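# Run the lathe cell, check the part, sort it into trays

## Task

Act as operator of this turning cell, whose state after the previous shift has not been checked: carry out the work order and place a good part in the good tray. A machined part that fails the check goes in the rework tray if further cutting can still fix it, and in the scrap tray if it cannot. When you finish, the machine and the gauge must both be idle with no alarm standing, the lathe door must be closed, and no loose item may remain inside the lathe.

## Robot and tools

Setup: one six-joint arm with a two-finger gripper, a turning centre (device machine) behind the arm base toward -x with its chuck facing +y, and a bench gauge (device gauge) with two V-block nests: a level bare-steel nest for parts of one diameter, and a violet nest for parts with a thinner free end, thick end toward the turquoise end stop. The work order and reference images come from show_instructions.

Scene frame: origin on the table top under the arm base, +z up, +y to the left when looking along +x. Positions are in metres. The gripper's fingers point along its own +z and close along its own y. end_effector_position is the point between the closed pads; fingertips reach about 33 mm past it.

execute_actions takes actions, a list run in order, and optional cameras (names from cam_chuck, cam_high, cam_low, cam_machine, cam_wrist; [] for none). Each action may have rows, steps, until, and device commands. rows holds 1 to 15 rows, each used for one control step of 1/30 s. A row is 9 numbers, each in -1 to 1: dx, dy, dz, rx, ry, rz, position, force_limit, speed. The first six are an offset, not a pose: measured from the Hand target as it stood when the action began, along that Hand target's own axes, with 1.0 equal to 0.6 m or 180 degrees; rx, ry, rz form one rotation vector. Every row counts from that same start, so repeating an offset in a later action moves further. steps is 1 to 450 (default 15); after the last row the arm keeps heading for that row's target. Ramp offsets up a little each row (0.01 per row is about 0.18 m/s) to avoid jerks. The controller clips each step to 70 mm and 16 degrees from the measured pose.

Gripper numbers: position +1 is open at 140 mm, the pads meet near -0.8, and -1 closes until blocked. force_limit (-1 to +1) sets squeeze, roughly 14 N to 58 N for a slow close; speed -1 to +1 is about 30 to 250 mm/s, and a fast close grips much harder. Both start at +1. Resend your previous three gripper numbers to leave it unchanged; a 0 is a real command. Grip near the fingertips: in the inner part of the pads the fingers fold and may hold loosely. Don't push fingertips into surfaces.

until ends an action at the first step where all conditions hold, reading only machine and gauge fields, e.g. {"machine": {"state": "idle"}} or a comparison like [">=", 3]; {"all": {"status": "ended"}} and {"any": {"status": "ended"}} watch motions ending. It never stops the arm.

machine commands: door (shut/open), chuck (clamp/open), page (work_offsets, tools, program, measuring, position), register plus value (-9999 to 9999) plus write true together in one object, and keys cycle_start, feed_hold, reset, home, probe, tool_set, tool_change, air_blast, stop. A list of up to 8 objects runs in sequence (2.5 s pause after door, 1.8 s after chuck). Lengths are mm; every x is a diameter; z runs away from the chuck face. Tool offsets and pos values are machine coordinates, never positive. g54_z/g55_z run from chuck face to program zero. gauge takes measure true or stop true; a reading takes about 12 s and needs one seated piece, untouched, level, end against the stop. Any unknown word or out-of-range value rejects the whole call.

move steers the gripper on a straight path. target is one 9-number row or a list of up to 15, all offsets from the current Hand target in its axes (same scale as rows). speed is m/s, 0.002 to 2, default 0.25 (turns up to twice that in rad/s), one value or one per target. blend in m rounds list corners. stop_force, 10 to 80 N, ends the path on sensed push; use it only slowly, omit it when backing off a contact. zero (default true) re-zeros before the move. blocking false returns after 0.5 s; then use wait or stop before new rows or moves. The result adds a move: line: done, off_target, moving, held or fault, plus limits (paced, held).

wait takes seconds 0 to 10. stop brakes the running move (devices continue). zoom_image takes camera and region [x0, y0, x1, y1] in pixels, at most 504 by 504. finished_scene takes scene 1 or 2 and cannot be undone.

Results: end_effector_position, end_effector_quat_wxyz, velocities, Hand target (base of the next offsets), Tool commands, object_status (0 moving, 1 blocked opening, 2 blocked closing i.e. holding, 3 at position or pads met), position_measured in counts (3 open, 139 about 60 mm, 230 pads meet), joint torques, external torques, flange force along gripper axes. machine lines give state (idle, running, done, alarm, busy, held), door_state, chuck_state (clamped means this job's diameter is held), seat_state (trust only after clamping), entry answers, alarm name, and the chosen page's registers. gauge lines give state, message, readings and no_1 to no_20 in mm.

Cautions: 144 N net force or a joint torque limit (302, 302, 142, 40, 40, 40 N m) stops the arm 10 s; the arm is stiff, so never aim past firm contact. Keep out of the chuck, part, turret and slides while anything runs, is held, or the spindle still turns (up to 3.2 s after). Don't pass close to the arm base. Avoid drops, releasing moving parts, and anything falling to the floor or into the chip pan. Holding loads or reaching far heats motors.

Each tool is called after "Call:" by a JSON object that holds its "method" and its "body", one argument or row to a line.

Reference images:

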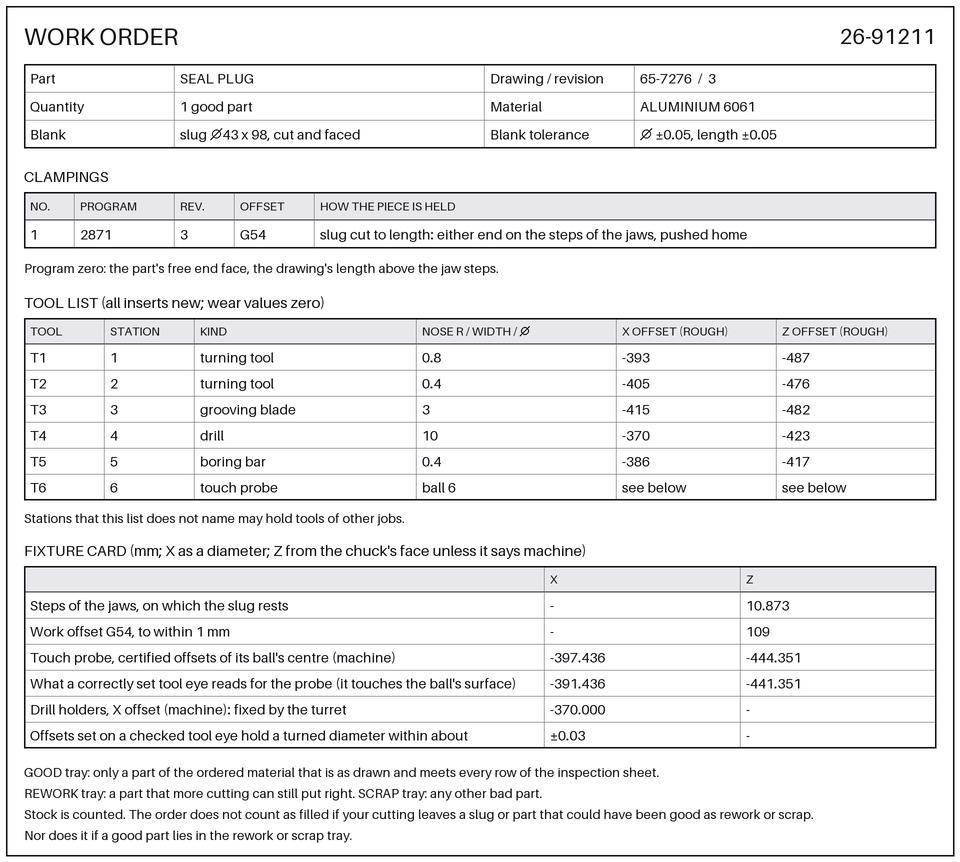

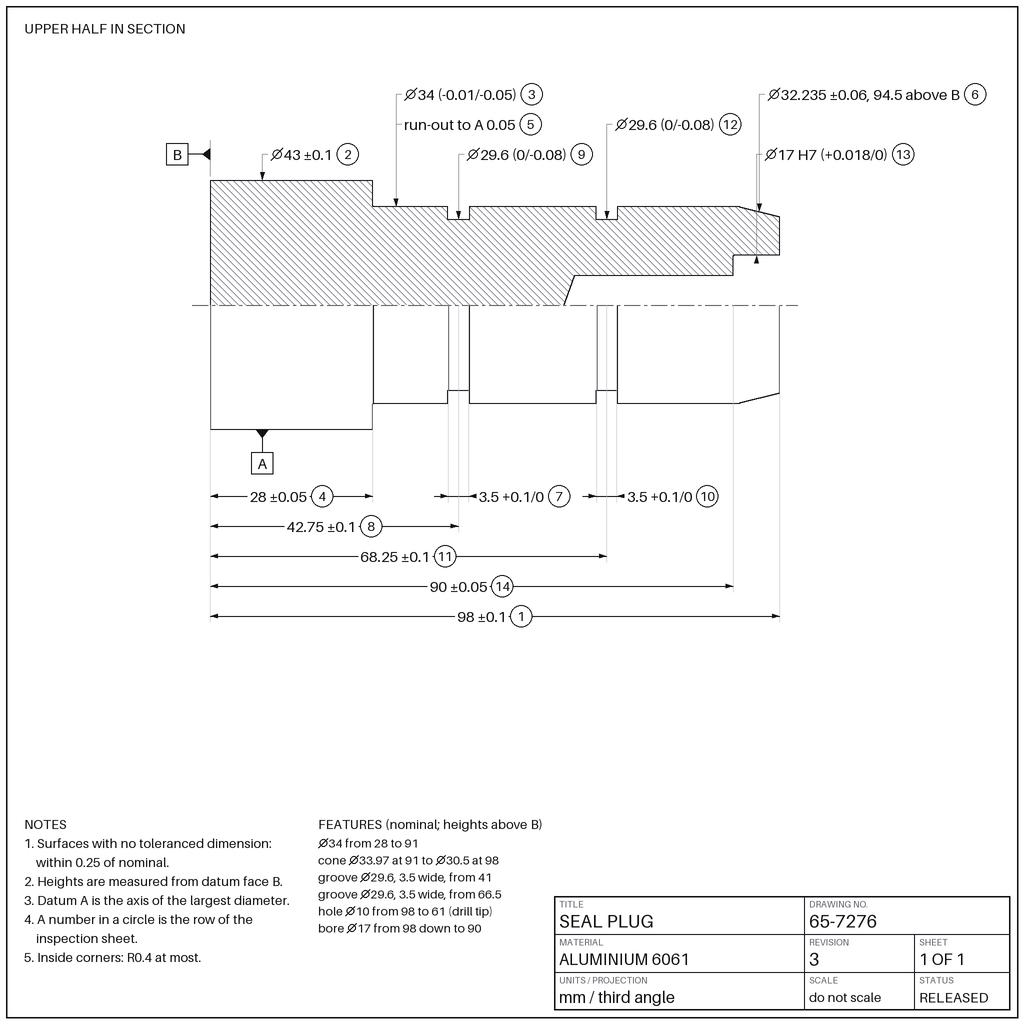

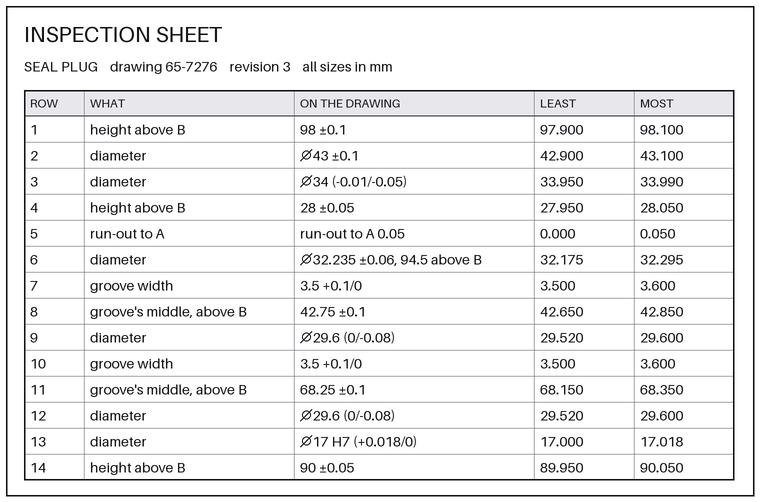

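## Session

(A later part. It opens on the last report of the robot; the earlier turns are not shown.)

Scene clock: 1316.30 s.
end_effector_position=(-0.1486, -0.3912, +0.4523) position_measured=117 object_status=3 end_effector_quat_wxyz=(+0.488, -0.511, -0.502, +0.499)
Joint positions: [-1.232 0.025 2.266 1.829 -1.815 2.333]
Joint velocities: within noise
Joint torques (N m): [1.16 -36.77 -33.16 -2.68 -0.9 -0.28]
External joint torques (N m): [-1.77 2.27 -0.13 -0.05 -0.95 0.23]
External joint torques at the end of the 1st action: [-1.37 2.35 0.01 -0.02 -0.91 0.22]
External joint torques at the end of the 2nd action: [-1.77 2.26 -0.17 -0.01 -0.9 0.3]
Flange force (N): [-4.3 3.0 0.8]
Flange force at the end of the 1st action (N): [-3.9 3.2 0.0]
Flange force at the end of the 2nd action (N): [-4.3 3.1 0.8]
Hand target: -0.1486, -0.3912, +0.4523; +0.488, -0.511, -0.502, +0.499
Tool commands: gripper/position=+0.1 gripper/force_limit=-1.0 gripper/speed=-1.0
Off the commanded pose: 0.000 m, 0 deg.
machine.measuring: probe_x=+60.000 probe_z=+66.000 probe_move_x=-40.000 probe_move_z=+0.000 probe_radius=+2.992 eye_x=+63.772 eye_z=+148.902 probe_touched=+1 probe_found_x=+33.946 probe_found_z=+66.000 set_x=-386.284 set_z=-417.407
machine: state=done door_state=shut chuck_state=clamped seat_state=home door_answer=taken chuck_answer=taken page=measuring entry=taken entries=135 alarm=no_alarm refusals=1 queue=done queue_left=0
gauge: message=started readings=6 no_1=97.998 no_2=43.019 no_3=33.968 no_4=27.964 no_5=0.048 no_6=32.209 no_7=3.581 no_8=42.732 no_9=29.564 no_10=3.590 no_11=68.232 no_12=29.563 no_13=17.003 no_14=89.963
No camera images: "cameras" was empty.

Call:
{"method": "execute_actions", "body": {
  "actions": [
    {"machine":{"home":true},"steps":300,"until":{"machine":{"state":["!=","busy"]}}},
    {"machine":{"page":"program","door":"open"},"steps":150,"until":{"machine":{"door_state":"open"}}}
  ],
  "cameras": []
}}

Call:
{"method": "move", "body": {
  "target": [
    [0.1033,0.0415,0.3335,0,0,0,0.1,0,-1],
    [0.2385,0.099,0.5848,0,0,0,0.1,0,-1],
    [0.4558,0.2138,0.7688,0,-0.147,0,0.1,0,-1]
  ],
  "speed": 0.25,
  "blend": [0.05,0.04,0],
  "cameras": []
}}

Call:
{"method": "move", "body": {
  "target": [0.0005,0.0003,0.2825,0,0,0,0.1,0,-1],
  "speed": 0.12,
  "cameras": ["cam_wrist"]
}}

Call:
{"method": "execute_actions", "body": {
  "actions": [
    {"rows":[[0,0,0,0,0,0,-1,-1,-1]],"steps":100}
  ],
  "cameras": []
}}

Scene clock: 1319.23 s.
end_effector_position=(-0.1486, -0.3912, +0.4523) position_measured=117 object_status=3 end_effector_quat_wxyz=(+0.488, -0.511, -0.502, +0.499)
Joint positions: [-1.232 0.025 2.266 1.829 -1.815 2.333]
Joint velocities: within noise
Joint torques (N m): [0.82 -36.38 -32.94 -2.75 -0.91 -0.34]
External joint torques (N m): [-1.42 1.78 -0.37 0.02 -0.93 0.29]
External joint torques at the end of the 1st action: [-1.58 2.1 -0.19 -0.02 -0.9 0.27]
Flange force (N): [-3.6 2.3 0.1]
Flange force at the end of the 1st action (N): [-4.0 2.8 0.5]
Hand target: -0.1486, -0.3912, +0.4523; +0.488, -0.511, -0.502, +0.499
Tool commands: gripper/position=+0.1 gripper/force_limit=-1.0 gripper/speed=-1.0
Off the commanded pose: 0.000 m, 0 deg.
machine.program: program=+2871 tool_call=+6 tool_in_place=+6 program_revision=+3 program_offset=+54 load_peak=+0 stored1_number=+2871 stored1_revision=+3 stored2_number=+6563 stored2_revision=+6 stored3_number=+8716 stored3_revision=+5 stored4_number=+0 stored4_revision=+0 cycles=+4
machine: state=done door_state=open chuck_state=clamped seat_state=home door_answer=taken chuck_answer=taken page=program entry=taken entries=136 alarm=no_alarm refusals=1 queue=running queue_left=0
gauge: message=started readings=6 no_1=97.998 no_2=43.019 no_3=33.968 no_4=27.964 no_5=0.048 no_6=32.209 no_7=3.581 no_8=42.732 no_9=29.564 no_10=3.590 no_11=68.232 no_12=29.563 no_13=17.003 no_14=89.963
No camera images: "cameras" was empty.

Scene clock: 1322.37 s.
end_effector_position=(-0.6067, -0.1215, +0.3062) position_measured=117 object_status=3 end_effector_quat_wxyz=(-0.360, +0.384, +0.600, -0.603)
Joint positions: [-3.343 0.122 2.59 -0.702 -1.212 3.431]
Joint velocities: within noise
Joint torques (N m): [2.18 -31.65 -16.83 2.25 -1.73 -0.36]
External joint torques (N m): [-1.71 2 -0.14 -0.21 -0.91 0.31]
Flange force (N): [7.3 6.9 -2.1]
Hand target: -0.6068, -0.1214, +0.3062; -0.360, +0.384, +0.600, -0.603
Off the commanded pose: 0.000 m, 0 deg.
machine.program: program=+2871 tool_call=+6 tool_in_place=+6 program_revision=+3 program_offset=+54 load_peak=+0 stored1_number=+2871 stored1_revision=+3 stored2_number=+6563 stored2_revision=+6 stored3_number=+8716 stored3_revision=+5 stored4_number=+0 stored4_revision=+0 cycles=+4
machine: state=done door_state=open chuck_state=clamped seat_state=home door_answer=taken chuck_answer=taken page=program entry=taken entries=136 alarm=no_alarm refusals=1 queue=done queue_left=0
gauge: message=started readings=6 no_1=97.998 no_2=43.019 no_3=33.968 no_4=27.964 no_5=0.048 no_6=32.209 no_7=3.581 no_8=42.732 no_9=29.564 no_10=3.590 no_11=68.232 no_12=29.563 no_13=17.003 no_14=89.963
move: done
No camera images: "cameras" was empty.

Scene clock: 1324.10 s.
end_effector_position=(-0.7584, -0.1970, +0.3037) position_measured=117 object_status=3 end_effector_quat_wxyz=(-0.360, +0.384, +0.600, -0.603)
Joint positions: [-3.119 0.309 2.32 -0.485 -1.087 3.389]
Joint velocities: within noise
Joint torques (N m): [2.6 -55.38 -21.11 2.42 -1.67 -0.34]
External joint torques (N m): [-1.88 3.07 -0.09 -0.04 -0.99 0.29]
Flange force (N): [5.7 7.4 0.9]
Hand target: -0.7585, -0.1970, +0.3037; -0.360, +0.384, +0.600, -0.603
Off the commanded pose: 0.000 m, 0 deg.
machine.program: program=+2871 tool_call=+6 tool_in_place=+6 program_revision=+3 program_offset=+54 load_peak=+0 stored1_number=+2871 stored1_revision=+3 stored2_number=+6563 stored2_revision=+6 stored3_number=+8716 stored3_revision=+5 stored4_number=+0 stored4_revision=+0 cycles=+4
machine: state=done door_state=open chuck_state=clamped seat_state=home door_answer=taken chuck_answer=taken page=program entry=taken entries=136 alarm=no_alarm refusals=1 queue=done queue_left=0
gauge: message=started readings=6 no_1=97.998 no_2=43.019 no_3=33.968 no_4=27.964 no_5=0.048 no_6=32.209 no_7=3.581 no_8=42.732 no_9=29.564 no_10=3.590 no_11=68.232 no_12=29.563 no_13=17.003 no_14=89.963
move: done
Images, in order (width x height): cam_wrist 672x504.

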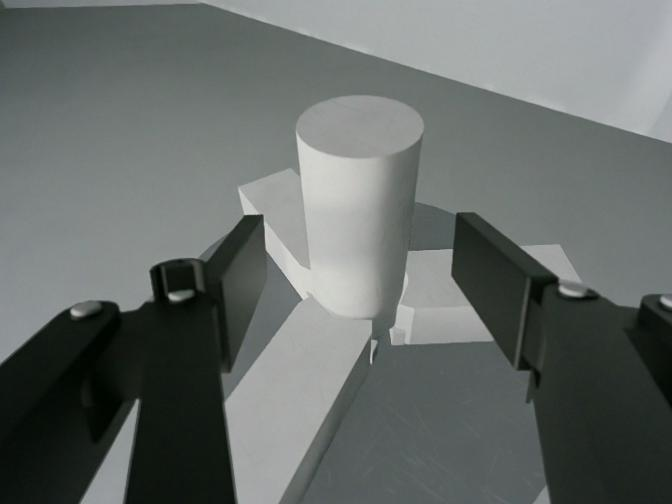

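Scene clock: 1327.63 s.
end_effector_position=(-0.7585, -0.1970, +0.3037) position_measured=167 object_status=2 end_effector_quat_wxyz=(-0.360, +0.384, +0.600, -0.603)
Joint positions: [-3.119 0.309 2.32 -0.485 -1.087 3.389]
Joint velocities: within noise
Joint torques (N m): [3.74 -50.39 -21.8 2.13 0.05 -0.16]
External joint torques (N m): [-3.08 -1.98 0.51 0.27 -2.73 0.11]
Flange force (N): [5.2 2.1 -7.6]
Hand target: -0.7585, -0.1970, +0.3037; -0.360, +0.384, +0.600, -0.603
Off the commanded pose: 0.000 m, 0 deg.
machine.program: program=+2871 tool_call=+6 tool_in_place=+6 program_revision=+3 program_offset=+54 load_peak=+0 stored1_number=+2871 stored1_revision=+3 stored2_number=+6563 stored2_revision=+6 stored3_number=+8716 stored3_revision=+5 stored4_number=+0 stored4_revision=+0 cycles=+4
machine: state=done door_state=open chuck_state=clamped seat_state=home door_answer=taken chuck_answer=taken page=program entry=taken entries=136 alarm=no_alarm refusals=1 queue=done queue_left=0
gauge: message=started readings=6 no_1=97.998 no_2=43.019 no_3=33.968 no_4=27.964 no_5=0.048 no_6=32.209 no_7=3.581 no_8=42.732 no_9=29.564 no_10=3.590 no_11=68.232 no_12=29.563 no_13=17.003 no_14=89.963
No camera images: "cameras" was empty.

Call:
{"method": "execute_actions", "body": {
  "actions": [
    {"rows":[[0,-0.0003,-0.00015,0,0,0,-1,-1,-1]],"steps":20},
    {"rows":[[0,0,0,0,0,0,-0.98,0,-1]],"steps":45},
    {"machine":{"chuck":"open"},"steps":90,"until":{"machine":{"chuck_state":"open"}}}
  ],
  "cameras": []
}}

Call:
{"method": "move", "body": {
  "target": [0.1191,-0.0025,-0.06,0,0,0,-0.98,0,-1],
  "speed": 0.07,
  "stop_force": 25,
  "cameras": []
}}

Call:
{"method": "move", "body": {
  "target": [
    [-0.1702,-0.036,-0.2148,0,0,0,-0.98,0,-1],
    [-0.3963,-0.1118,-0.2903,0,0.148,0,-0.98,0,-1],
    [-0.6292,-0.1692,-0.455,0,0.148,0,-0.98,0,-1],
    [-0.8692,-0.2087,-0.7088,0,0.148,0,-0.98,0,-1]
  ],
  "speed": 0.22,
  "blend": [0.02,0.04,0.05,0],
  "cameras": []
}}

Call:
{"method": "move", "body": {
  "target": [
    [0.0153,-0.0525,-0.1683,0,0,0,-0.98,0,-1],
    [0.1457,-0.1145,-0.8373,-0.0964,-0.3855,-0.3860,-0.98,0,-1]
  ],
  "speed": 0.35,
  "blend": [0.04,0],
  "cameras": []
}}

Call:
{"method": "move", "body": {
  "target": [
    [-0.5885,0.3598,-0.2425,-0.0964,-0.3854,-0.3884,-0.98,0,-1],
    [-0.8362,0.5303,-0.042,-0.0964,-0.3854,-0.3884,-0.98,0,-1]
  ],
  "speed": [0.35,0.2],
  "blend": [0.04,0],
  "cameras": ["cam_wrist"]
}}

Scene clock: 1331.33 s.
end_effector_position=(-0.7584, -0.1969, +0.3038) position_measured=170 object_status=2 end_effector_quat_wxyz=(-0.360, +0.384, +0.600, -0.603)
Joint positions: [-3.119 0.309 2.32 -0.485 -1.086 3.39]
Joint velocities: within noise
Joint torques (N m): [3.64 -57.4 -23.25 2.08 -3.04 -0.34]
External joint torques (N m): [-2.99 5.12 1.96 0.32 0.36 0.29]
External joint torques at the end of the 1st action: [-3 2.05 0.03 0.54 -1.16 0.24]
External joint torques at the end of the 2nd action: [-4.45 -0.82 6.3 0.21 -1.76 0.26]
Flange force (N): [6.3 9.6 -0.1]
Flange force at the end of the 1st action (N): [6.1 6.3 -1.0]
Flange force at the end of the 2nd action (N): [4.8 4.7 -16.8]
Hand target: -0.7584, -0.1970, +0.3038; -0.360, +0.384, +0.600, -0.603
Off the commanded pose: 0.000 m, 0 deg.
machine.program: program=+2871 tool_call=+6 tool_in_place=+6 program_revision=+3 program_offset=+54 load_peak=+0 stored1_number=+2871 stored1_revision=+3 stored2_number=+6563 stored2_revision=+6 stored3_number=+8716 stored3_revision=+5 stored4_number=+0 stored4_revision=+0 cycles=+4
machine: state=idle door_state=open chuck_state=open seat_state=home door_answer=taken chuck_answer=taken page=program entry=taken entries=136 alarm=no_alarm refusals=1 queue=running queue_left=0
gauge: message=started readings=6 no_1=97.998 no_2=43.019 no_3=33.968 no_4=27.964 no_5=0.048 no_6=32.209 no_7=3.581 no_8=42.732 no_9=29.564 no_10=3.590 no_11=68.232 no_12=29.563 no_13=17.003 no_14=89.963
No camera images: "cameras" was empty.

Scene clock: 1333.27 s.
end_effector_position=(-0.7582, -0.1169, +0.3036) position_measured=170 object_status=2 end_effector_quat_wxyz=(-0.360, +0.384, +0.600, -0.603)
Joint positions: [-3.292 0.304 2.323 -0.672 -1.132 3.469]
Joint velocities: within noise
Joint torques (N m): [2.22 -56.52 -22.48 2.78 -2.98 -0.36]
External joint torques (N m): [-1.46 5.3 2.05 -0.38 0.35 0.31]
Flange force (N): [4.8 9.6 0.0]
Hand target: -0.7582, -0.1169, +0.3036; -0.360, +0.384, +0.600, -0.603
Off the commanded pose: 0.000 m, 0 deg.
machine.program: program=+2871 tool_call=+6 tool_in_place=+6 program_revision=+3 program_offset=+54 load_peak=+0 stored1_number=+2871 stored1_revision=+3 stored2_number=+6563 stored2_revision=+6 stored3_number=+8716 stored3_revision=+5 stored4_number=+0 stored4_revision=+0 cycles=+4
machine: state=idle door_state=open chuck_state=open seat_state=open door_answer=taken chuck_answer=taken page=program entry=taken entries=136 alarm=no_alarm refusals=1 queue=done queue_left=0
gauge: message=started readings=6 no_1=97.998 no_2=43.019 no_3=33.968 no_4=27.964 no_5=0.048 no_6=32.209 no_7=3.581 no_8=42.732 no_9=29.564 no_10=3.590 no_11=68.232 no_12=29.563 no_13=17.003 no_14=89.963
move: done
No camera images: "cameras" was empty.

Scene clock: 1337.23 s.
end_effector_position=(-0.1482, -0.3903, +0.4507) position_measured=170 object_status=2 end_effector_quat_wxyz=(+0.488, -0.512, -0.501, +0.498)
Joint positions: [-1.231 0.028 2.267 1.833 -1.817 2.338]
Joint velocities: within noise
Joint torques (N m): [1.36 -38.44 -33.87 -3.9 -1.9 -0.36]
External joint torques (N m): [-1.92 3.63 0.65 1.15 0.04 0.31]
Flange force (N): [-5.0 7.1 0.5]
Hand target: -0.1481, -0.3903, +0.4507; +0.488, -0.512, -0.501, +0.498
Off the commanded pose: 0.000 m, 0 deg.
machine.program: program=+2871 tool_call=+6 tool_in_place=+6 program_revision=+3 program_offset=+54 load_peak=+0 stored1_number=+2871 stored1_revision=+3 stored2_number=+6563 stored2_revision=+6 stored3_number=+8716 stored3_revision=+5 stored4_number=+0 stored4_revision=+0 cycles=+4
machine: state=idle door_state=open chuck_state=open seat_state=open door_answer=taken chuck_answer=taken page=program entry=taken entries=136 alarm=no_alarm refusals=1 queue=done queue_left=0
gauge: message=started readings=6 no_1=97.998 no_2=43.019 no_3=33.968 no_4=27.964 no_5=0.048 no_6=32.209 no_7=3.581 no_8=42.732 no_9=29.564 no_10=3.590 no_11=68.232 no_12=29.563 no_13=17.003 no_14=89.963
move: done
No camera images: "cameras" was empty.

Scene clock: 1340.47 s.
end_effector_position=(+0.3524, -0.3020, +0.5307) position_measured=170 object_status=2 end_effector_quat_wxyz=(-0.246, -0.137, +0.922, -0.267)
Joint positions: [-0.345 -0.102 1.756 2.439 -1.69 0.93]
Joint velocities: within noise
Joint torques (N m): [1.44 -34 -42.75 -5.92 0.23 -0.25]
External joint torques (N m): [-1.9 3.63 1.6 0.91 -0.73 0.23]
Flange force (N): [-3.2 -2.5 2.5]
Hand target: +0.3524, -0.3020, +0.5307; -0.246, -0.137, +0.922, -0.267
Off the commanded pose: 0.000 m, 0 deg.
machine.program: program=+2871 tool_call=+6 tool_in_place=+6 program_revision=+3 program_offset=+54 load_peak=+0 stored1_number=+2871 stored1_revision=+3 stored2_number=+6563 stored2_revision=+6 stored3_number=+8716 stored3_revision=+5 stored4_number=+0 stored4_revision=+0 cycles=+4
machine: state=idle door_state=open chuck_state=open seat_state=open door_answer=taken chuck_answer=taken page=program entry=taken entries=136 alarm=no_alarm refusals=1 queue=done queue_left=0
gauge: message=started readings=6 no_1=97.998 no_2=43.019 no_3=33.968 no_4=27.964 no_5=0.048 no_6=32.209 no_7=3.581 no_8=42.732 no_9=29.564 no_10=3.590 no_11=68.232 no_12=29.563 no_13=17.003 no_14=89.963
move: done
No camera images: "cameras" was empty.

Scene clock: 1344.47 s.
end_effector_position=(+0.6624, +0.0336, +0.1501) position_measured=170 object_status=2 end_effector_quat_wxyz=(-0.171, +0.691, -0.685, -0.155)
Joint positions: [-0.251 0.363 1.856 3.681 -1.087 -0.538]
Joint velocities: within noise
Joint torques (N m): [0.94 -73.53 -33.27 -1.52 0 -0.3]
External joint torques (N m): [-1.98 5.51 1.6 -0.51 -0.57 0.3]
Flange force (N): [6.0 -3.8 3.0]
Hand target: +0.6624, +0.0336, +0.1500; -0.171, +0.691, -0.685, -0.155
Off the commanded pose: 0.000 m, 0 deg.
machine.program: program=+2871 tool_call=+6 tool_in_place=+6 program_revision=+3 program_offset=+54 load_peak=+0 stored1_number=+2871 stored1_revision=+3 stored2_number=+6563 stored2_revision=+6 stored3_number=+8716 stored3_revision=+5 stored4_number=+0 stored4_revision=+0 cycles=+4
machine: state=idle door_state=open chuck_state=open seat_state=open door_answer=taken chuck_answer=taken page=program entry=taken entries=136 alarm=no_alarm refusals=1 queue=done queue_left=0
gauge: message=started readings=6 no_1=97.998 no_2=43.019 no_3=33.968 no_4=27.964 no_5=0.048 no_6=32.209 no_7=3.581 no_8=42.732 no_9=29.564 no_10=3.590 no_11=68.232 no_12=29.563 no_13=17.003 no_14=89.963
move: done
Images, in order (width x height): cam_wrist 672x504.

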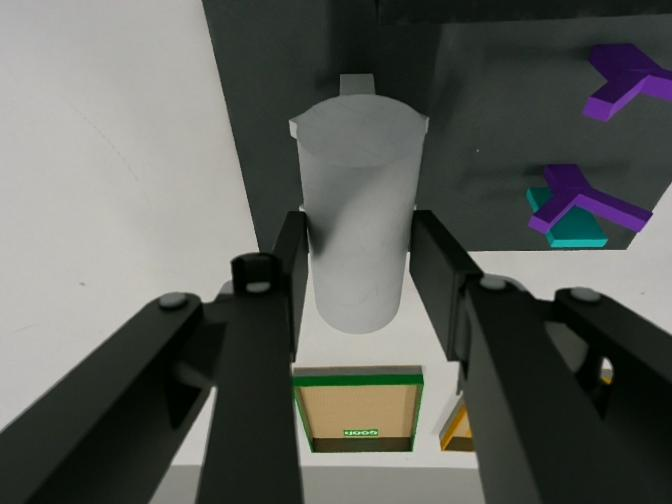

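Call:
{"method": "move", "body": {
  "target": [0.0300,0.0048,0.0594,0,0,0,-0.98,0,-1],
  "speed": 0.08,
  "stop_force": 15,
  "cameras": []
}}

Call:
{"method": "move", "body": {
  "target": [0.006,0,0.0119,0,0,0,-0.98,0,-1],
  "speed": 0.008,
  "stop_force": 10,
  "cameras": []
}}

Call:
{"method": "move", "body": {
  "target": [-0.0006,0,-0.0012,0,0,0,-0.98,0,-1],
  "speed": 0.01,
  "cameras": []
}}

Call:
{"method": "move", "body": {
  "target": [-0.0208,0,0.0105,0,0,0,-0.98,0,-1],
  "speed": 0.01,
  "stop_force": 12,
  "cameras": ["cam_wrist"]
}}

Scene clock: 1345.97 s.
end_effector_position=(+0.6606, +0.0335, +0.1108) position_measured=170 object_status=2 end_effector_quat_wxyz=(-0.171, +0.691, -0.685, -0.155)
Joint positions: [-0.251 0.403 1.886 3.701 -1.028 -0.58]
Joint velocities: within noise
Joint torques (N m): [1.6 -62.1 -20.88 -4.07 0.51 -0.32]
External joint torques (N m): [-2.62 -7.56 -8.77 2.19 -1.12 0.32]
Flange force (N): [-2.4 -7.8 -15.0]
Hand target: +0.6606, +0.0335, +0.1108; -0.171, +0.691, -0.685, -0.155 (not the last commanded pose)
Off the commanded pose: 0.001 m, 0 deg.
machine.program: program=+2871 tool_call=+6 tool_in_place=+6 program_revision=+3 program_offset=+54 load_peak=+0 stored1_number=+2871 stored1_revision=+3 stored2_number=+6563 stored2_revision=+6 stored3_number=+8716 stored3_revision=+5 stored4_number=+0 stored4_revision=+0 cycles=+4
machine: state=idle door_state=open chuck_state=open seat_state=open door_answer=taken chuck_answer=taken page=program entry=taken entries=136 alarm=no_alarm refusals=1 queue=done queue_left=0
gauge: message=started readings=6 no_1=97.998 no_2=43.019 no_3=33.968 no_4=27.964 no_5=0.048 no_6=32.209 no_7=3.581 no_8=42.732 no_9=29.564 no_10=3.590 no_11=68.232 no_12=29.563 no_13=17.003 no_14=89.963
move: contact
No camera images: "cameras" was empty.

Scene clock: 1346.63 s.
end_effector_position=(+0.6607, +0.0335, +0.1104) position_measured=170 object_status=2 end_effector_quat_wxyz=(-0.171, +0.691, -0.685, -0.155)
Joint positions: [-0.251 0.403 1.886 3.702 -1.027 -0.58]
Joint velocities: within noise
Joint torques (N m): [2.87 -54.26 -15.35 -5.35 0.93 -0.42]
External joint torques (N m): [-3.99 -15.49 -14.31 3.46 -1.54 0.42]
Flange force (N): [-6.5 -8.7 -26.7]
Hand target: +0.6607, +0.0335, +0.1104; -0.171, +0.691, -0.685, -0.155 (not the last commanded pose)
Off the commanded pose: 0.008 m, 0 deg.
machine.program: program=+2871 tool_call=+6 tool_in_place=+6 program_revision=+3 program_offset=+54 load_peak=+0 stored1_number=+2871 stored1_revision=+3 stored2_number=+6563 stored2_revision=+6 stored3_number=+8716 stored3_revision=+5 stored4_number=+0 stored4_revision=+0 cycles=+4
machine: state=idle door_state=open chuck_state=open seat_state=open door_answer=taken chuck_answer=taken page=program entry=taken entries=136 alarm=no_alarm refusals=1 queue=done queue_left=0
gauge: message=started readings=6 no_1=97.998 no_2=43.019 no_3=33.968 no_4=27.964 no_5=0.048 no_6=32.209 no_7=3.581 no_8=42.732 no_9=29.564 no_10=3.590 no_11=68.232 no_12=29.563 no_13=17.003 no_14=89.963
move: contact
No camera images: "cameras" was empty.

Scene clock: 1347.33 s.
end_effector_position=(+0.6607, +0.0335, +0.1111) position_measured=170 object_status=2 end_effector_quat_wxyz=(-0.171, +0.691, -0.685, -0.155)
Joint positions: [-0.251 0.402 1.886 3.701 -1.028 -0.58]
Joint velocities: within noise
Joint torques (N m): [0.27 -74.13 -27.55 -2.72 -1.27 -0.3]
External joint torques (N m): [-1.22 4.43 -2.14 0.84 0.66 0.3]
Flange force (N): [4.5 -9.1 3.3]
Hand target: +0.6607, +0.0335, +0.1112; -0.171, +0.691, -0.685, -0.155
Off the commanded pose: 0.000 m, 0 deg.
machine.program: program=+2871 tool_call=+6 tool_in_place=+6 program_revision=+3 program_offset=+54 load_peak=+0 stored1_number=+2871 stored1_revision=+3 stored2_number=+6563 stored2_revision=+6 stored3_number=+8716 stored3_revision=+5 stored4_number=+0 stored4_revision=+0 cycles=+4
machine: state=idle door_state=open chuck_state=open seat_state=open door_answer=taken chuck_answer=taken page=program entry=taken entries=136 alarm=no_alarm refusals=1 queue=done queue_left=0
gauge: message=started readings=6 no_1=97.998 no_2=43.019 no_3=33.968 no_4=27.964 no_5=0.048 no_6=32.209 no_7=3.581 no_8=42.732 no_9=29.564 no_10=3.590 no_11=68.232 no_12=29.563 no_13=17.003 no_14=89.963
move: done
No camera images: "cameras" was empty.

Scene clock: 1348.70 s.
end_effector_position=(+0.6607, +0.0411, +0.1112) position_measured=170 object_status=2 end_effector_quat_wxyz=(-0.171, +0.691, -0.685, -0.155)
Joint positions: [-0.239 0.4 1.888 3.704 -1.023 -0.572]
Joint velocities: within noise
Joint torques (N m): [13.94 -70.54 -26.89 2.67 -2.13 -0.4]
External joint torques (N m): [-14.91 1.02 -2.78 -4.54 1.53 0.4]
Flange force (N): [20.4 -2.0 -12.1]
Hand target: +0.6607, +0.0411, +0.1112; -0.171, +0.691, -0.685, -0.155 (not the last commanded pose)
Off the commanded pose: 0.006 m, 0 deg.
machine.program: program=+2871 tool_call=+6 tool_in_place=+6 program_revision=+3 program_offset=+54 load_peak=+0 stored1_number=+2871 stored1_revision=+3 stored2_number=+6563 stored2_revision=+6 stored3_number=+8716 stored3_revision=+5 stored4_number=+0 stored4_revision=+0 cycles=+4
machine: state=idle door_state=open chuck_state=open seat_state=open door_answer=taken chuck_answer=taken page=program entry=taken entries=136 alarm=no_alarm refusals=1 queue=done queue_left=0
gauge: message=started readings=6 no_1=97.998 no_2=43.019 no_3=33.968 no_4=27.964 no_5=0.048 no_6=32.209 no_7=3.581 no_8=42.732 no_9=29.564 no_10=3.590 no_11=68.232 no_12=29.563 no_13=17.003 no_14=89.963
move: contact
Images, in order (width x height): cam_wrist 672x504.

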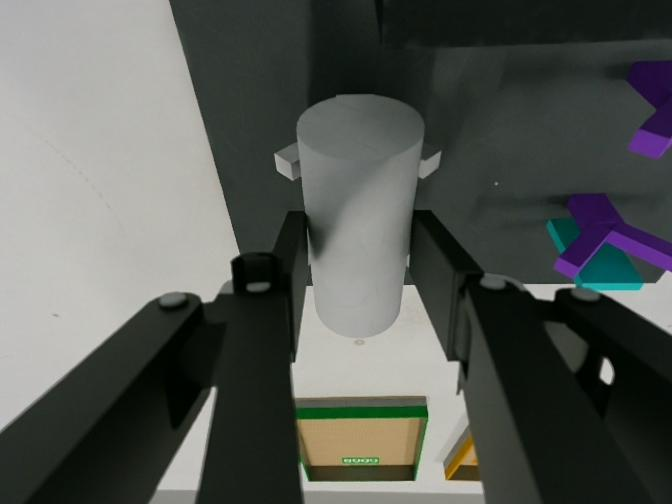

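Call:
{"method": "move", "body": {
  "target": [0.0005,0,-0.0002,0,0,0,-0.98,0,-1],
  "speed": 0.01,
  "cameras": []
}}

Call:
{"method": "move", "body": {
  "target": [0.003,0,0.006,0,0,0,-0.98,0,-1],
  "speed": 0.006,
  "stop_force": 12,
  "cameras": []
}}

Call:
{"method": "execute_actions", "body": {
  "actions": [
    {"rows":[[0,0,0,0,0,0,0.0,0,-1]],"steps":60}
  ],
  "cameras": []
}}

Call:
{"method": "move", "body": {
  "target": [-0.0899,0,-0.178,0,0,0,0.0,0,-1],
  "speed": 0.15,
  "cameras": ["cam_wrist"]
}}

Call:
{"method": "execute_actions", "body": {
  "actions": [
    {"gauge":{"measure":true},"steps":450,"until":{"gauge":{"readings":[">",6]}}}
  ],
  "cameras": []
}}

Call:
{"method": "execute_actions", "body": {
  "actions": [
    {"gauge":{"measure":true},"steps":450,"until":{"gauge":{"readings":[">",7]}}}
  ],
  "cameras": []
}}

Scene clock: 1349.77 s.
end_effector_position=(+0.6607, +0.0408, +0.1111) position_measured=170 object_status=2 end_effector_quat_wxyz=(-0.171, +0.691, -0.685, -0.155)
Joint positions: [-0.24 0.4 1.888 3.704 -1.023 -0.572]
Joint velocities: within noise
Joint torques (N m): [6.27 -72.65 -28.09 0.16 -1.37 -0.34]
External joint torques (N m): [-7.29 3.06 -1.62 -2.03 0.77 0.34]
Flange force (N): [11.6 -4.7 -3.6]
Hand target: +0.6607, +0.0408, +0.1112; -0.171, +0.691, -0.685, -0.155
Off the commanded pose: 0.000 m, 0 deg.
machine.program: program=+2871 tool_call=+6 tool_in_place=+6 program_revision=+3 program_offset=+54 load_peak=+0 stored1_number=+2871 stored1_revision=+3 stored2_number=+6563 stored2_revision=+6 stored3_number=+8716 stored3_revision=+5 stored4_number=+0 stored4_revision=+0 cycles=+4
machine: state=idle door_state=open chuck_state=open seat_state=open door_answer=taken chuck_answer=taken page=program entry=taken entries=136 alarm=no_alarm refusals=1 queue=done queue_left=0
gauge: message=started readings=6 no_1=97.998 no_2=43.019 no_3=33.968 no_4=27.964 no_5=0.048 no_6=32.209 no_7=3.581 no_8=42.732 no_9=29.564 no_10=3.590 no_11=68.232 no_12=29.563 no_13=17.003 no_14=89.963
move: done
No camera images: "cameras" was empty.

Scene clock: 1350.43 s.
end_effector_position=(+0.6608, +0.0407, +0.1107) position_measured=170 object_status=2 end_effector_quat_wxyz=(-0.171, +0.691, -0.685, -0.155)
Joint positions: [-0.24 0.401 1.888 3.704 -1.022 -0.573]
Joint velocities: within noise
Joint torques (N m): [9.56 -60.68 -22.74 -0.24 0.78 -0.37]
External joint torques (N m): [-10.54 -8.88 -6.91 -1.63 -1.38 0.37]
Flange force (N): [7.2 -0.5 -23.5]
Hand target: +0.6608, +0.0408, +0.1107; -0.171, +0.691, -0.685, -0.155 (not the last commanded pose)
Off the commanded pose: 0.004 m, 0 deg.
machine.program: program=+2871 tool_call=+6 tool_in_place=+6 program_revision=+3 program_offset=+54 load_peak=+0 stored1_number=+2871 stored1_revision=+3 stored2_number=+6563 stored2_revision=+6 stored3_number=+8716 stored3_revision=+5 stored4_number=+0 stored4_revision=+0 cycles=+4
machine: state=idle door_state=open chuck_state=open seat_state=open door_answer=taken chuck_answer=taken page=program entry=taken entries=136 alarm=no_alarm refusals=1 queue=done queue_left=0
gauge: message=started readings=6 no_1=97.998 no_2=43.019 no_3=33.968 no_4=27.964 no_5=0.048 no_6=32.209 no_7=3.581 no_8=42.732 no_9=29.564 no_10=3.590 no_11=68.232 no_12=29.563 no_13=17.003 no_14=89.963
move: contact
No camera images: "cameras" was empty.

Scene clock: 1352.63 s.
end_effector_position=(+0.6608, +0.0408, +0.1107) position_measured=129 object_status=3 end_effector_quat_wxyz=(-0.171, +0.691, -0.685, -0.155)
Joint positions: [-0.24 0.401 1.888 3.704 -1.022 -0.573]
Joint velocities: within noise
Joint torques (N m): [0.68 -72.62 -29.74 -1.79 0.29 -0.32]
External joint torques (N m): [-1.7 3.11 0.08 -0.09 -0.89 0.32]
Flange force (N): [4.0 -3.8 0.1]
Hand target: +0.6608, +0.0408, +0.1107; -0.171, +0.691, -0.685, -0.155
Off the commanded pose: 0.000 m, 0 deg.
machine.program: program=+2871 tool_call=+6 tool_in_place=+6 program_revision=+3 program_offset=+54 load_peak=+0 stored1_number=+2871 stored1_revision=+3 stored2_number=+6563 stored2_revision=+6 stored3_number=+8716 stored3_revision=+5 stored4_number=+0 stored4_revision=+0 cycles=+4
machine: state=idle door_state=open chuck_state=open seat_state=open door_answer=taken chuck_answer=taken page=program entry=taken entries=136 alarm=no_alarm refusals=1 queue=done queue_left=0
gauge: message=started readings=6 no_1=97.998 no_2=43.019 no_3=33.968 no_4=27.964 no_5=0.048 no_6=32.209 no_7=3.581 no_8=42.732 no_9=29.564 no_10=3.590 no_11=68.232 no_12=29.563 no_13=17.003 no_14=89.963
No camera images: "cameras" was empty.

Scene clock: 1353.77 s.
end_effector_position=(+0.6580, +0.0411, +0.2302) position_measured=129 object_status=3 end_effector_quat_wxyz=(-0.171, +0.691, -0.685, -0.155)
Joint positions: [-0.243 0.282 1.799 3.651 -1.203 -0.457]
Joint velocities: within noise
Joint torques (N m): [0.51 -66.66 -34.68 -2.11 0.49 -0.26]
External joint torques (N m): [-1.42 3.25 -0.39 -0.16 -0.97 0.26]
Flange force (N): [3.4 -5.3 -1.1]
Hand target: +0.6580, +0.0411, +0.2303; -0.171, +0.691, -0.685, -0.155
Off the commanded pose: 0.000 m, 0 deg.
machine.program: program=+2871 tool_call=+6 tool_in_place=+6 program_revision=+3 program_offset=+54 load_peak=+0 stored1_number=+2871 stored1_revision=+3 stored2_number=+6563 stored2_revision=+6 stored3_number=+8716 stored3_revision=+5 stored4_number=+0 stored4_revision=+0 cycles=+4
machine: state=idle door_state=open chuck_state=open seat_state=open door_answer=taken chuck_answer=taken page=program entry=taken entries=136 alarm=no_alarm refusals=1 queue=done queue_left=0
gauge: message=started readings=6 no_1=97.998 no_2=43.019 no_3=33.968 no_4=27.964 no_5=0.048 no_6=32.209 no_7=3.581 no_8=42.732 no_9=29.564 no_10=3.590 no_11=68.232 no_12=29.563 no_13=17.003 no_14=89.963
move: done
Images, in order (width x height): cam_wrist 672x504.

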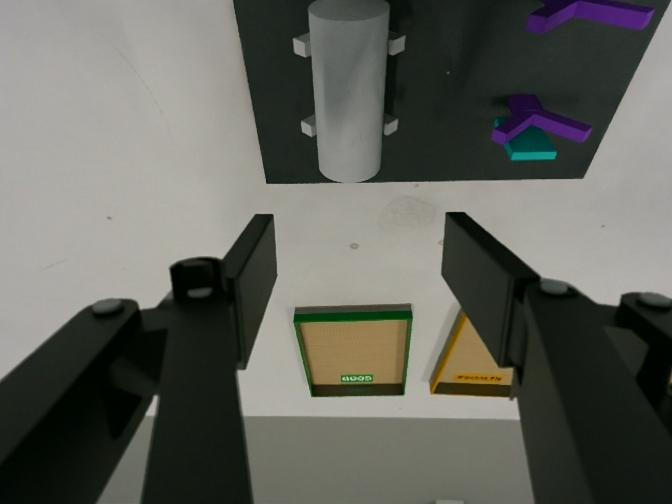

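Scene clock: 1365.97 s.
end_effector_position=(+0.6580, +0.0411, +0.2303) position_measured=129 object_status=3 end_effector_quat_wxyz=(-0.171, +0.691, -0.685, -0.155)
Joint positions: [-0.243 0.282 1.799 3.651 -1.203 -0.457]
Joint velocities: within noise
Joint torques (N m): [0.84 -66.8 -34.89 -2.23 0.38 -0.27]
External joint torques (N m): [-1.72 3.32 -0.22 -0.04 -0.86 0.27]
Flange force (N): [3.8 -4.9 -0.8]
Hand target: +0.6580, +0.0411, +0.2303; -0.171, +0.691, -0.685, -0.155
Tool commands: gripper/position=+0.0 gripper/force_limit=+0.0 gripper/speed=-1.0
Off the commanded pose: 0.000 m, 0 deg.
machine.program: program=+2871 tool_call=+6 tool_in_place=+6 program_revision=+3 program_offset=+54 load_peak=+0 stored1_number=+2871 stored1_revision=+3 stored2_number=+6563 stored2_revision=+6 stored3_number=+8716 stored3_revision=+5 stored4_number=+0 stored4_revision=+0 cycles=+4
machine: state=idle door_state=open chuck_state=open seat_state=open door_answer=taken chuck_answer=taken page=program entry=taken entries=136 alarm=no_alarm refusals=1 queue=done queue_left=0
gauge: message=started readings=7 no_1=97.999 no_2=43.021 no_3=33.954 no_4=27.962 no_5=0.030 no_6=32.195 no_7=3.585 no_8=42.730 no_9=29.561 no_10=3.587 no_11=68.235 no_12=29.562 no_13=17.003 no_14=89.962
No camera images: "cameras" was empty.

Scene clock: 1378.17 s.
end_effector_position=(+0.6580, +0.0411, +0.2303) position_measured=129 object_status=3 end_effector_quat_wxyz=(-0.171, +0.691, -0.685, -0.155)
Joint positions: [-0.243 0.282 1.799 3.651 -1.203 -0.457]
Joint velocities: within noise
Joint torques (N m): [0.98 -66.37 -34.85 -2.26 0.44 -0.26]
External joint torques (N m): [-1.93 2.9 -0.25 -0.01 -0.91 0.26]
Flange force (N): [3.8 -4.4 -1.4]
Hand target: +0.6580, +0.0411, +0.2303; -0.171, +0.691, -0.685, -0.155
Tool commands: gripper/position=+0.0 gripper/force_limit=+0.0 gripper/speed=-1.0
Off the commanded pose: 0.000 m, 0 deg.
machine.program: program=+2871 tool_call=+6 tool_in_place=+6 program_revision=+3 program_offset=+54 load_peak=+0 stored1_number=+2871 stored1_revision=+3 stored2_number=+6563 stored2_revision=+6 stored3_number=+8716 stored3_revision=+5 stored4_number=+0 stored4_revision=+0 cycles=+4
machine: state=idle door_state=open chuck_state=open seat_state=open door_answer=taken chuck_answer=taken page=program entry=taken entries=136 alarm=no_alarm refusals=1 queue=done queue_left=0
gauge: message=started readings=8 no_1=98.004 no_2=43.019 no_3=33.952 no_4=27.965 no_5=0.030 no_6=32.195 no_7=3.585 no_8=42.734 no_9=29.560 no_10=3.590 no_11=68.233 no_12=29.565 no_13=17.005 no_14=89.962
No camera images: "cameras" was empty.

Call:
{"method": "move", "body": {
  "target": [0.0899,0,0.178,0,0,0,0.0,0,-1],
  "speed": 0.12,
  "cameras": []
}}

Call:
{"method": "execute_actions", "body": {
  "actions": [
    {"rows":[[0,0,0,0,0,0,-1,-1,-1]],"steps":80},
    {"rows":[[0,-0.0005,0,0,0,0,-1,-1,-1]],"steps":15},
    {"rows":[[0,0,0,0,0,0,-0.98,0,-1]],"steps":45}
  ],
  "cameras": []
}}

Call:
{"method": "move", "body": {
  "target": [-0.0225,0,-0.0445,0,0,0,-0.98,0,-1],
  "speed": 0.04,
  "cameras": ["cam_wrist","cam_high"]
}}

Scene clock: 1382.03 s.
end_effector_position=(+0.6608, +0.0408, +0.1107) position_measured=129 object_status=3 end_effector_quat_wxyz=(-0.171, +0.691, -0.685, -0.155)
Joint positions: [-0.24 0.401 1.888 3.704 -1.022 -0.573]
Joint velocities: within noise
Joint torques (N m): [0.72 -72.71 -29.58 -1.86 0.32 -0.27]
External joint torques (N m): [-1.77 3.11 -0.11 -0.02 -0.92 0.27]
Flange force (N): [4.1 -4.1 -0.1]
Hand target: +0.6608, +0.0408, +0.1107; -0.171, +0.691, -0.685, -0.155
Off the commanded pose: 0.000 m, 0 deg.
machine.program: program=+2871 tool_call=+6 tool_in_place=+6 program_revision=+3 program_offset=+54 load_peak=+0 stored1_number=+2871 stored1_revision=+3 stored2_number=+6563 stored2_revision=+6 stored3_number=+8716 stored3_revision=+5 stored4_number=+0 stored4_revision=+0 cycles=+4
machine: state=idle door_state=open chuck_state=open seat_state=open door_answer=taken chuck_answer=taken page=program entry=taken entries=136 alarm=no_alarm refusals=1 queue=done queue_left=0
gauge: message=started readings=8 no_1=98.004 no_2=43.019 no_3=33.952 no_4=27.965 no_5=0.030 no_6=32.195 no_7=3.585 no_8=42.734 no_9=29.560 no_10=3.590 no_11=68.233 no_12=29.565 no_13=17.005 no_14=89.962
move: done
No camera images: "cameras" was empty.

Scene clock: 1386.90 s.
end_effector_position=(+0.6611, +0.0408, +0.1107) position_measured=170 object_status=2 end_effector_quat_wxyz=(-0.171, +0.691, -0.685, -0.155)
Joint positions: [-0.24 0.401 1.888 3.704 -1.023 -0.572]
Joint velocities: within noise
Joint torques (N m): [8.03 -59.11 -20.28 -1.73 0.51 -0.24]
External joint torques (N m): [-9.13 -10.48 -9.36 -0.15 -1.1 0.24]
External joint torques at the end of the 1st action: [-3.73 -1.56 -9.35 1.67 2.25 0.17]
External joint torques at the end of the 2nd action: [-3.95 -1.15 -4.45 0.33 -0.08 0.22]
Flange force (N): [4.3 -3.5 -24.1]
Flange force at the end of the 1st action (N): [3.8 -14.2 -5.5]
Flange force at the end of the 2nd action (N): [4.2 -6.3 -6.7]
Hand target: +0.6611, +0.0408, +0.1107; -0.171, +0.691, -0.685, -0.155
Off the commanded pose: 0.000 m, 0 deg.
machine.program: program=+2871 tool_call=+6 tool_in_place=+6 program_revision=+3 program_offset=+54 load_peak=+0 stored1_number=+2871 stored1_revision=+3 stored2_number=+6563 stored2_revision=+6 stored3_number=+8716 stored3_revision=+5 stored4_number=+0 stored4_revision=+0 cycles=+4
machine: state=idle door_state=open chuck_state=open seat_state=open door_answer=taken chuck_answer=taken page=program entry=taken entries=136 alarm=no_alarm refusals=1 queue=done queue_left=0
gauge: message=started readings=8 no_1=98.004 no_2=43.019 no_3=33.952 no_4=27.965 no_5=0.030 no_6=32.195 no_7=3.585 no_8=42.734 no_9=29.560 no_10=3.590 no_11=68.233 no_12=29.565 no_13=17.005 no_14=89.962
No camera images: "cameras" was empty.

Scene clock: 1387.90 s.
end_effector_position=(+0.6604, +0.0408, +0.1406) position_measured=170 object_status=2 end_effector_quat_wxyz=(-0.171, +0.691, -0.685, -0.155)
Joint positions: [-0.241 0.368 1.869 3.688 -1.067 -0.542]
Joint velocities: within noise
Joint torques (N m): [0.74 -73.4 -32.65 -1.48 -0.01 -0.32]
External joint torques (N m): [-1.79 5.49 1.52 -0.5 -0.55 0.32]
Flange force (N): [5.8 -3.9 3.2]
Hand target: +0.6604, +0.0408, +0.1406; -0.171, +0.691, -0.685, -0.155
Off the commanded pose: 0.000 m, 0 deg.
machine.program: program=+2871 tool_call=+6 tool_in_place=+6 program_revision=+3 program_offset=+54 load_peak=+0 stored1_number=+2871 stored1_revision=+3 stored2_number=+6563 stored2_revision=+6 stored3_number=+8716 stored3_revision=+5 stored4_number=+0 stored4_revision=+0 cycles=+4
machine: state=idle door_state=open chuck_state=open seat_state=open door_answer=taken chuck_answer=taken page=program entry=taken entries=136 alarm=no_alarm refusals=1 queue=done queue_left=0
gauge: message=started readings=8 no_1=98.004 no_2=43.019 no_3=33.952 no_4=27.965 no_5=0.030 no_6=32.195 no_7=3.585 no_8=42.734 no_9=29.560 no_10=3.590 no_11=68.233 no_12=29.565 no_13=17.005 no_14=89.962
move: done
Images, in order (width x height): cam_high 672x504, cam_wrist 672x504.

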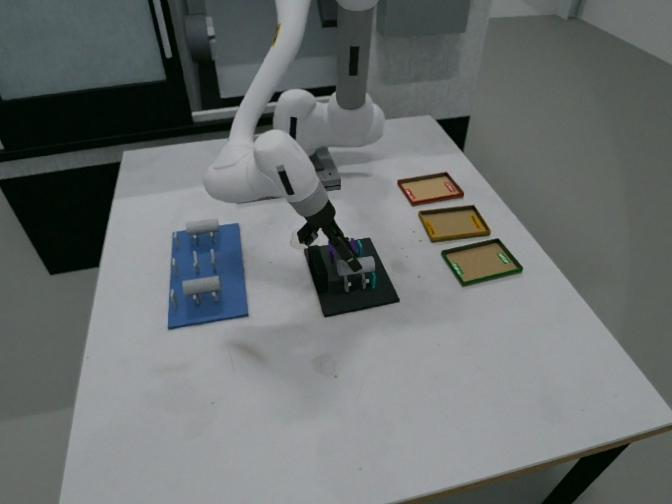

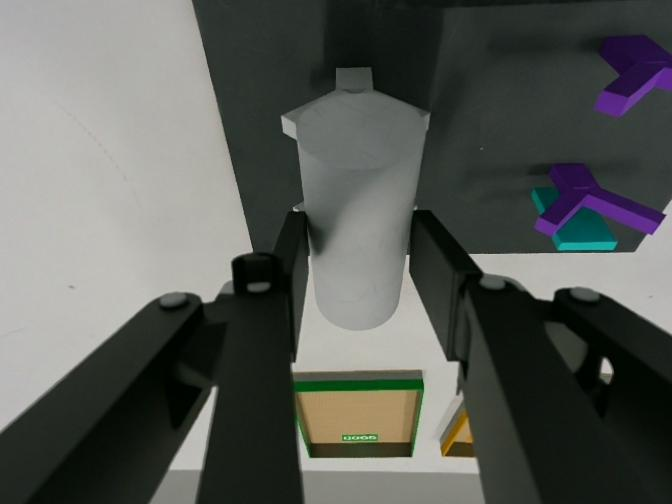

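Call:
{"method": "move", "body": {
  "target": [
    [-0.0897,0,-0.0665,0,0,0,-0.98,0,-1],
    [-0.527,0.023,0.1533,0,0,0,-0.98,0,-1]
  ],
  "speed": 0.25,
  "blend": [0.03,0],
  "cameras": ["cam_wrist","cam_high","cam_low"]
}}

Scene clock: 1390.00 s.
end_effector_position=(+0.6444, +0.3646, +0.1998) position_measured=170 object_status=2 end_effector_quat_wxyz=(-0.171, +0.691, -0.685, -0.155)
Joint positions: [0.249 0.317 1.804 3.715 -0.948 -0.067]
Joint velocities: within noise
Joint torques (N m): [0.4 -73.47 -36.36 -1.66 0.83 -0.36]
External joint torques (N m): [-1.22 6.45 1.86 -0.45 -0.85 0.36]
Flange force (N): [2.5 -6.2 4.8]
Hand target: +0.6444, +0.3647, +0.1998; -0.171, +0.691, -0.685, -0.155
Off the commanded pose: 0.000 m, 0 deg.
machine.program: program=+2871 tool_call=+6 tool_in_place=+6 program_revision=+3 program_offset=+54 load_peak=+0 stored1_number=+2871 stored1_revision=+3 stored2_number=+6563 stored2_revision=+6 stored3_number=+8716 stored3_revision=+5 stored4_number=+0 stored4_revision=+0 cycles=+4
machine: state=idle door_state=open chuck_state=open seat_state=open door_answer=taken chuck_answer=taken page=program entry=taken entries=136 alarm=no_alarm refusals=1 queue=done queue_left=0
gauge: message=started readings=8 no_1=98.004 no_2=43.019 no_3=33.952 no_4=27.965 no_5=0.030 no_6=32.195 no_7=3.585 no_8=42.734 no_9=29.560 no_10=3.590 no_11=68.233 no_12=29.565 no_13=17.005 no_14=89.962
move: done
Images, in order (width x height): cam_high 672x504, cam_low 672x504, cam_wrist 672x504.

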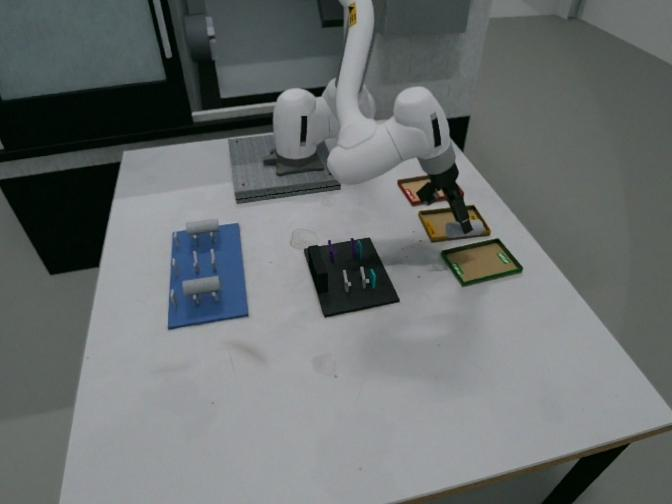

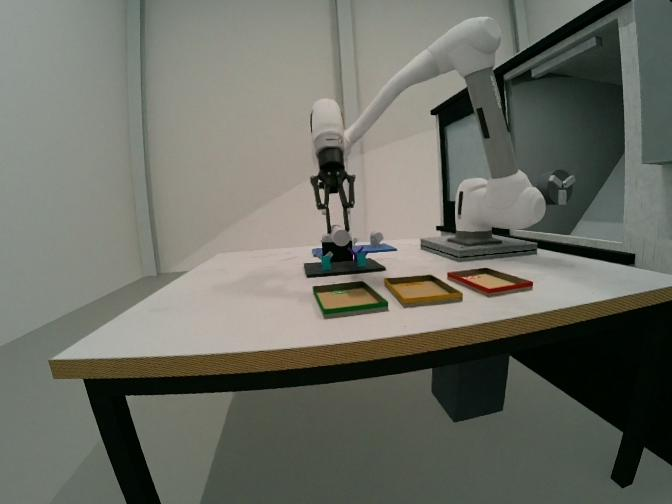

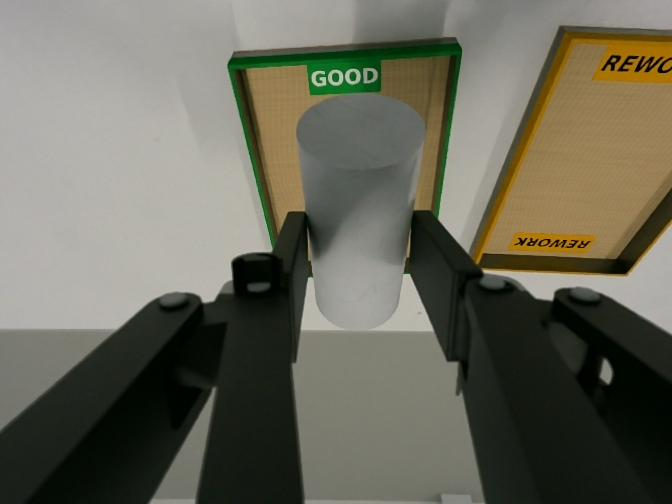

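Call:
{"method": "move", "body": {
  "target": [-0.0565,-0.0018,0.1588,0,0,0,-0.98,0,-1],
  "speed": 0.15,
  "cameras": ["cam_wrist","cam_low"]
}}

Call:
{"method": "zoom_image", "body": {
  "camera": "cam_low",
  "region": [260, 180, 500, 340]
}}

Scene clock: 1391.63 s.
end_effector_position=(+0.6470, +0.4377, +0.1299) position_measured=170 object_status=2 end_effector_quat_wxyz=(-0.171, +0.691, -0.685, -0.155)
Joint positions: [0.351 0.421 1.798 3.761 -0.819 -0.049]
Joint velocities: within noise
Joint torques (N m): [1.2 -79.59 -33.87 -1.44 0.88 -0.23]
External joint torques (N m): [-2.15 5.1 1.92 -0.48 -0.87 0.23]
Flange force (N): [3.6 -4.4 3.3]
Hand target: +0.6470, +0.4377, +0.1299; -0.171, +0.691, -0.685, -0.155
Off the commanded pose: 0.000 m, 0 deg.
machine.program: program=+2871 tool_call=+6 tool_in_place=+6 program_revision=+3 program_offset=+54 load_peak=+0 stored1_number=+2871 stored1_revision=+3 stored2_number=+6563 stored2_revision=+6 stored3_number=+8716 stored3_revision=+5 stored4_number=+0 stored4_revision=+0 cycles=+4
machine: state=idle door_state=open chuck_state=open seat_state=open door_answer=taken chuck_answer=taken page=program entry=taken entries=136 alarm=no_alarm refusals=1 queue=done queue_left=0
gauge: message=started readings=8 no_1=98.004 no_2=43.019 no_3=33.952 no_4=27.965 no_5=0.030 no_6=32.195 no_7=3.585 no_8=42.734 no_9=29.560 no_10=3.590 no_11=68.233 no_12=29.565 no_13=17.005 no_14=89.962
move: done
Images, in order (width x height): cam_low 672x504, cam_wrist 672x504.

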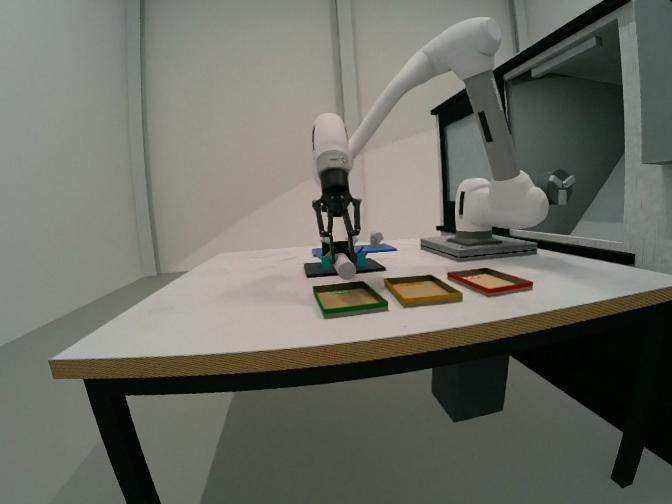

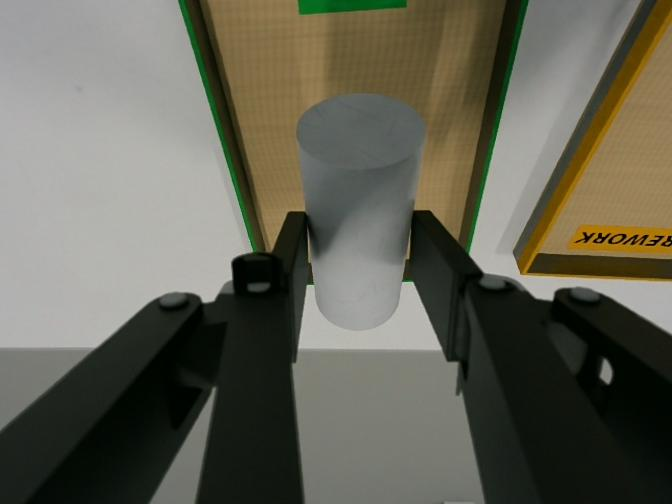

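Scaled by 2.100 from the camera's 672x504 image, which has a finer 960x720 frame.

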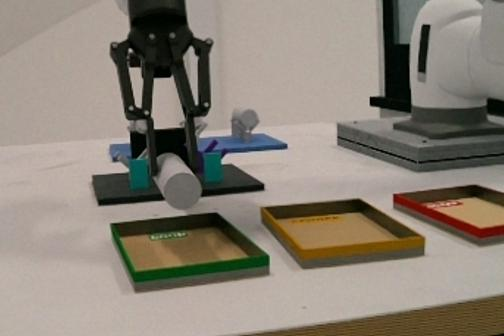

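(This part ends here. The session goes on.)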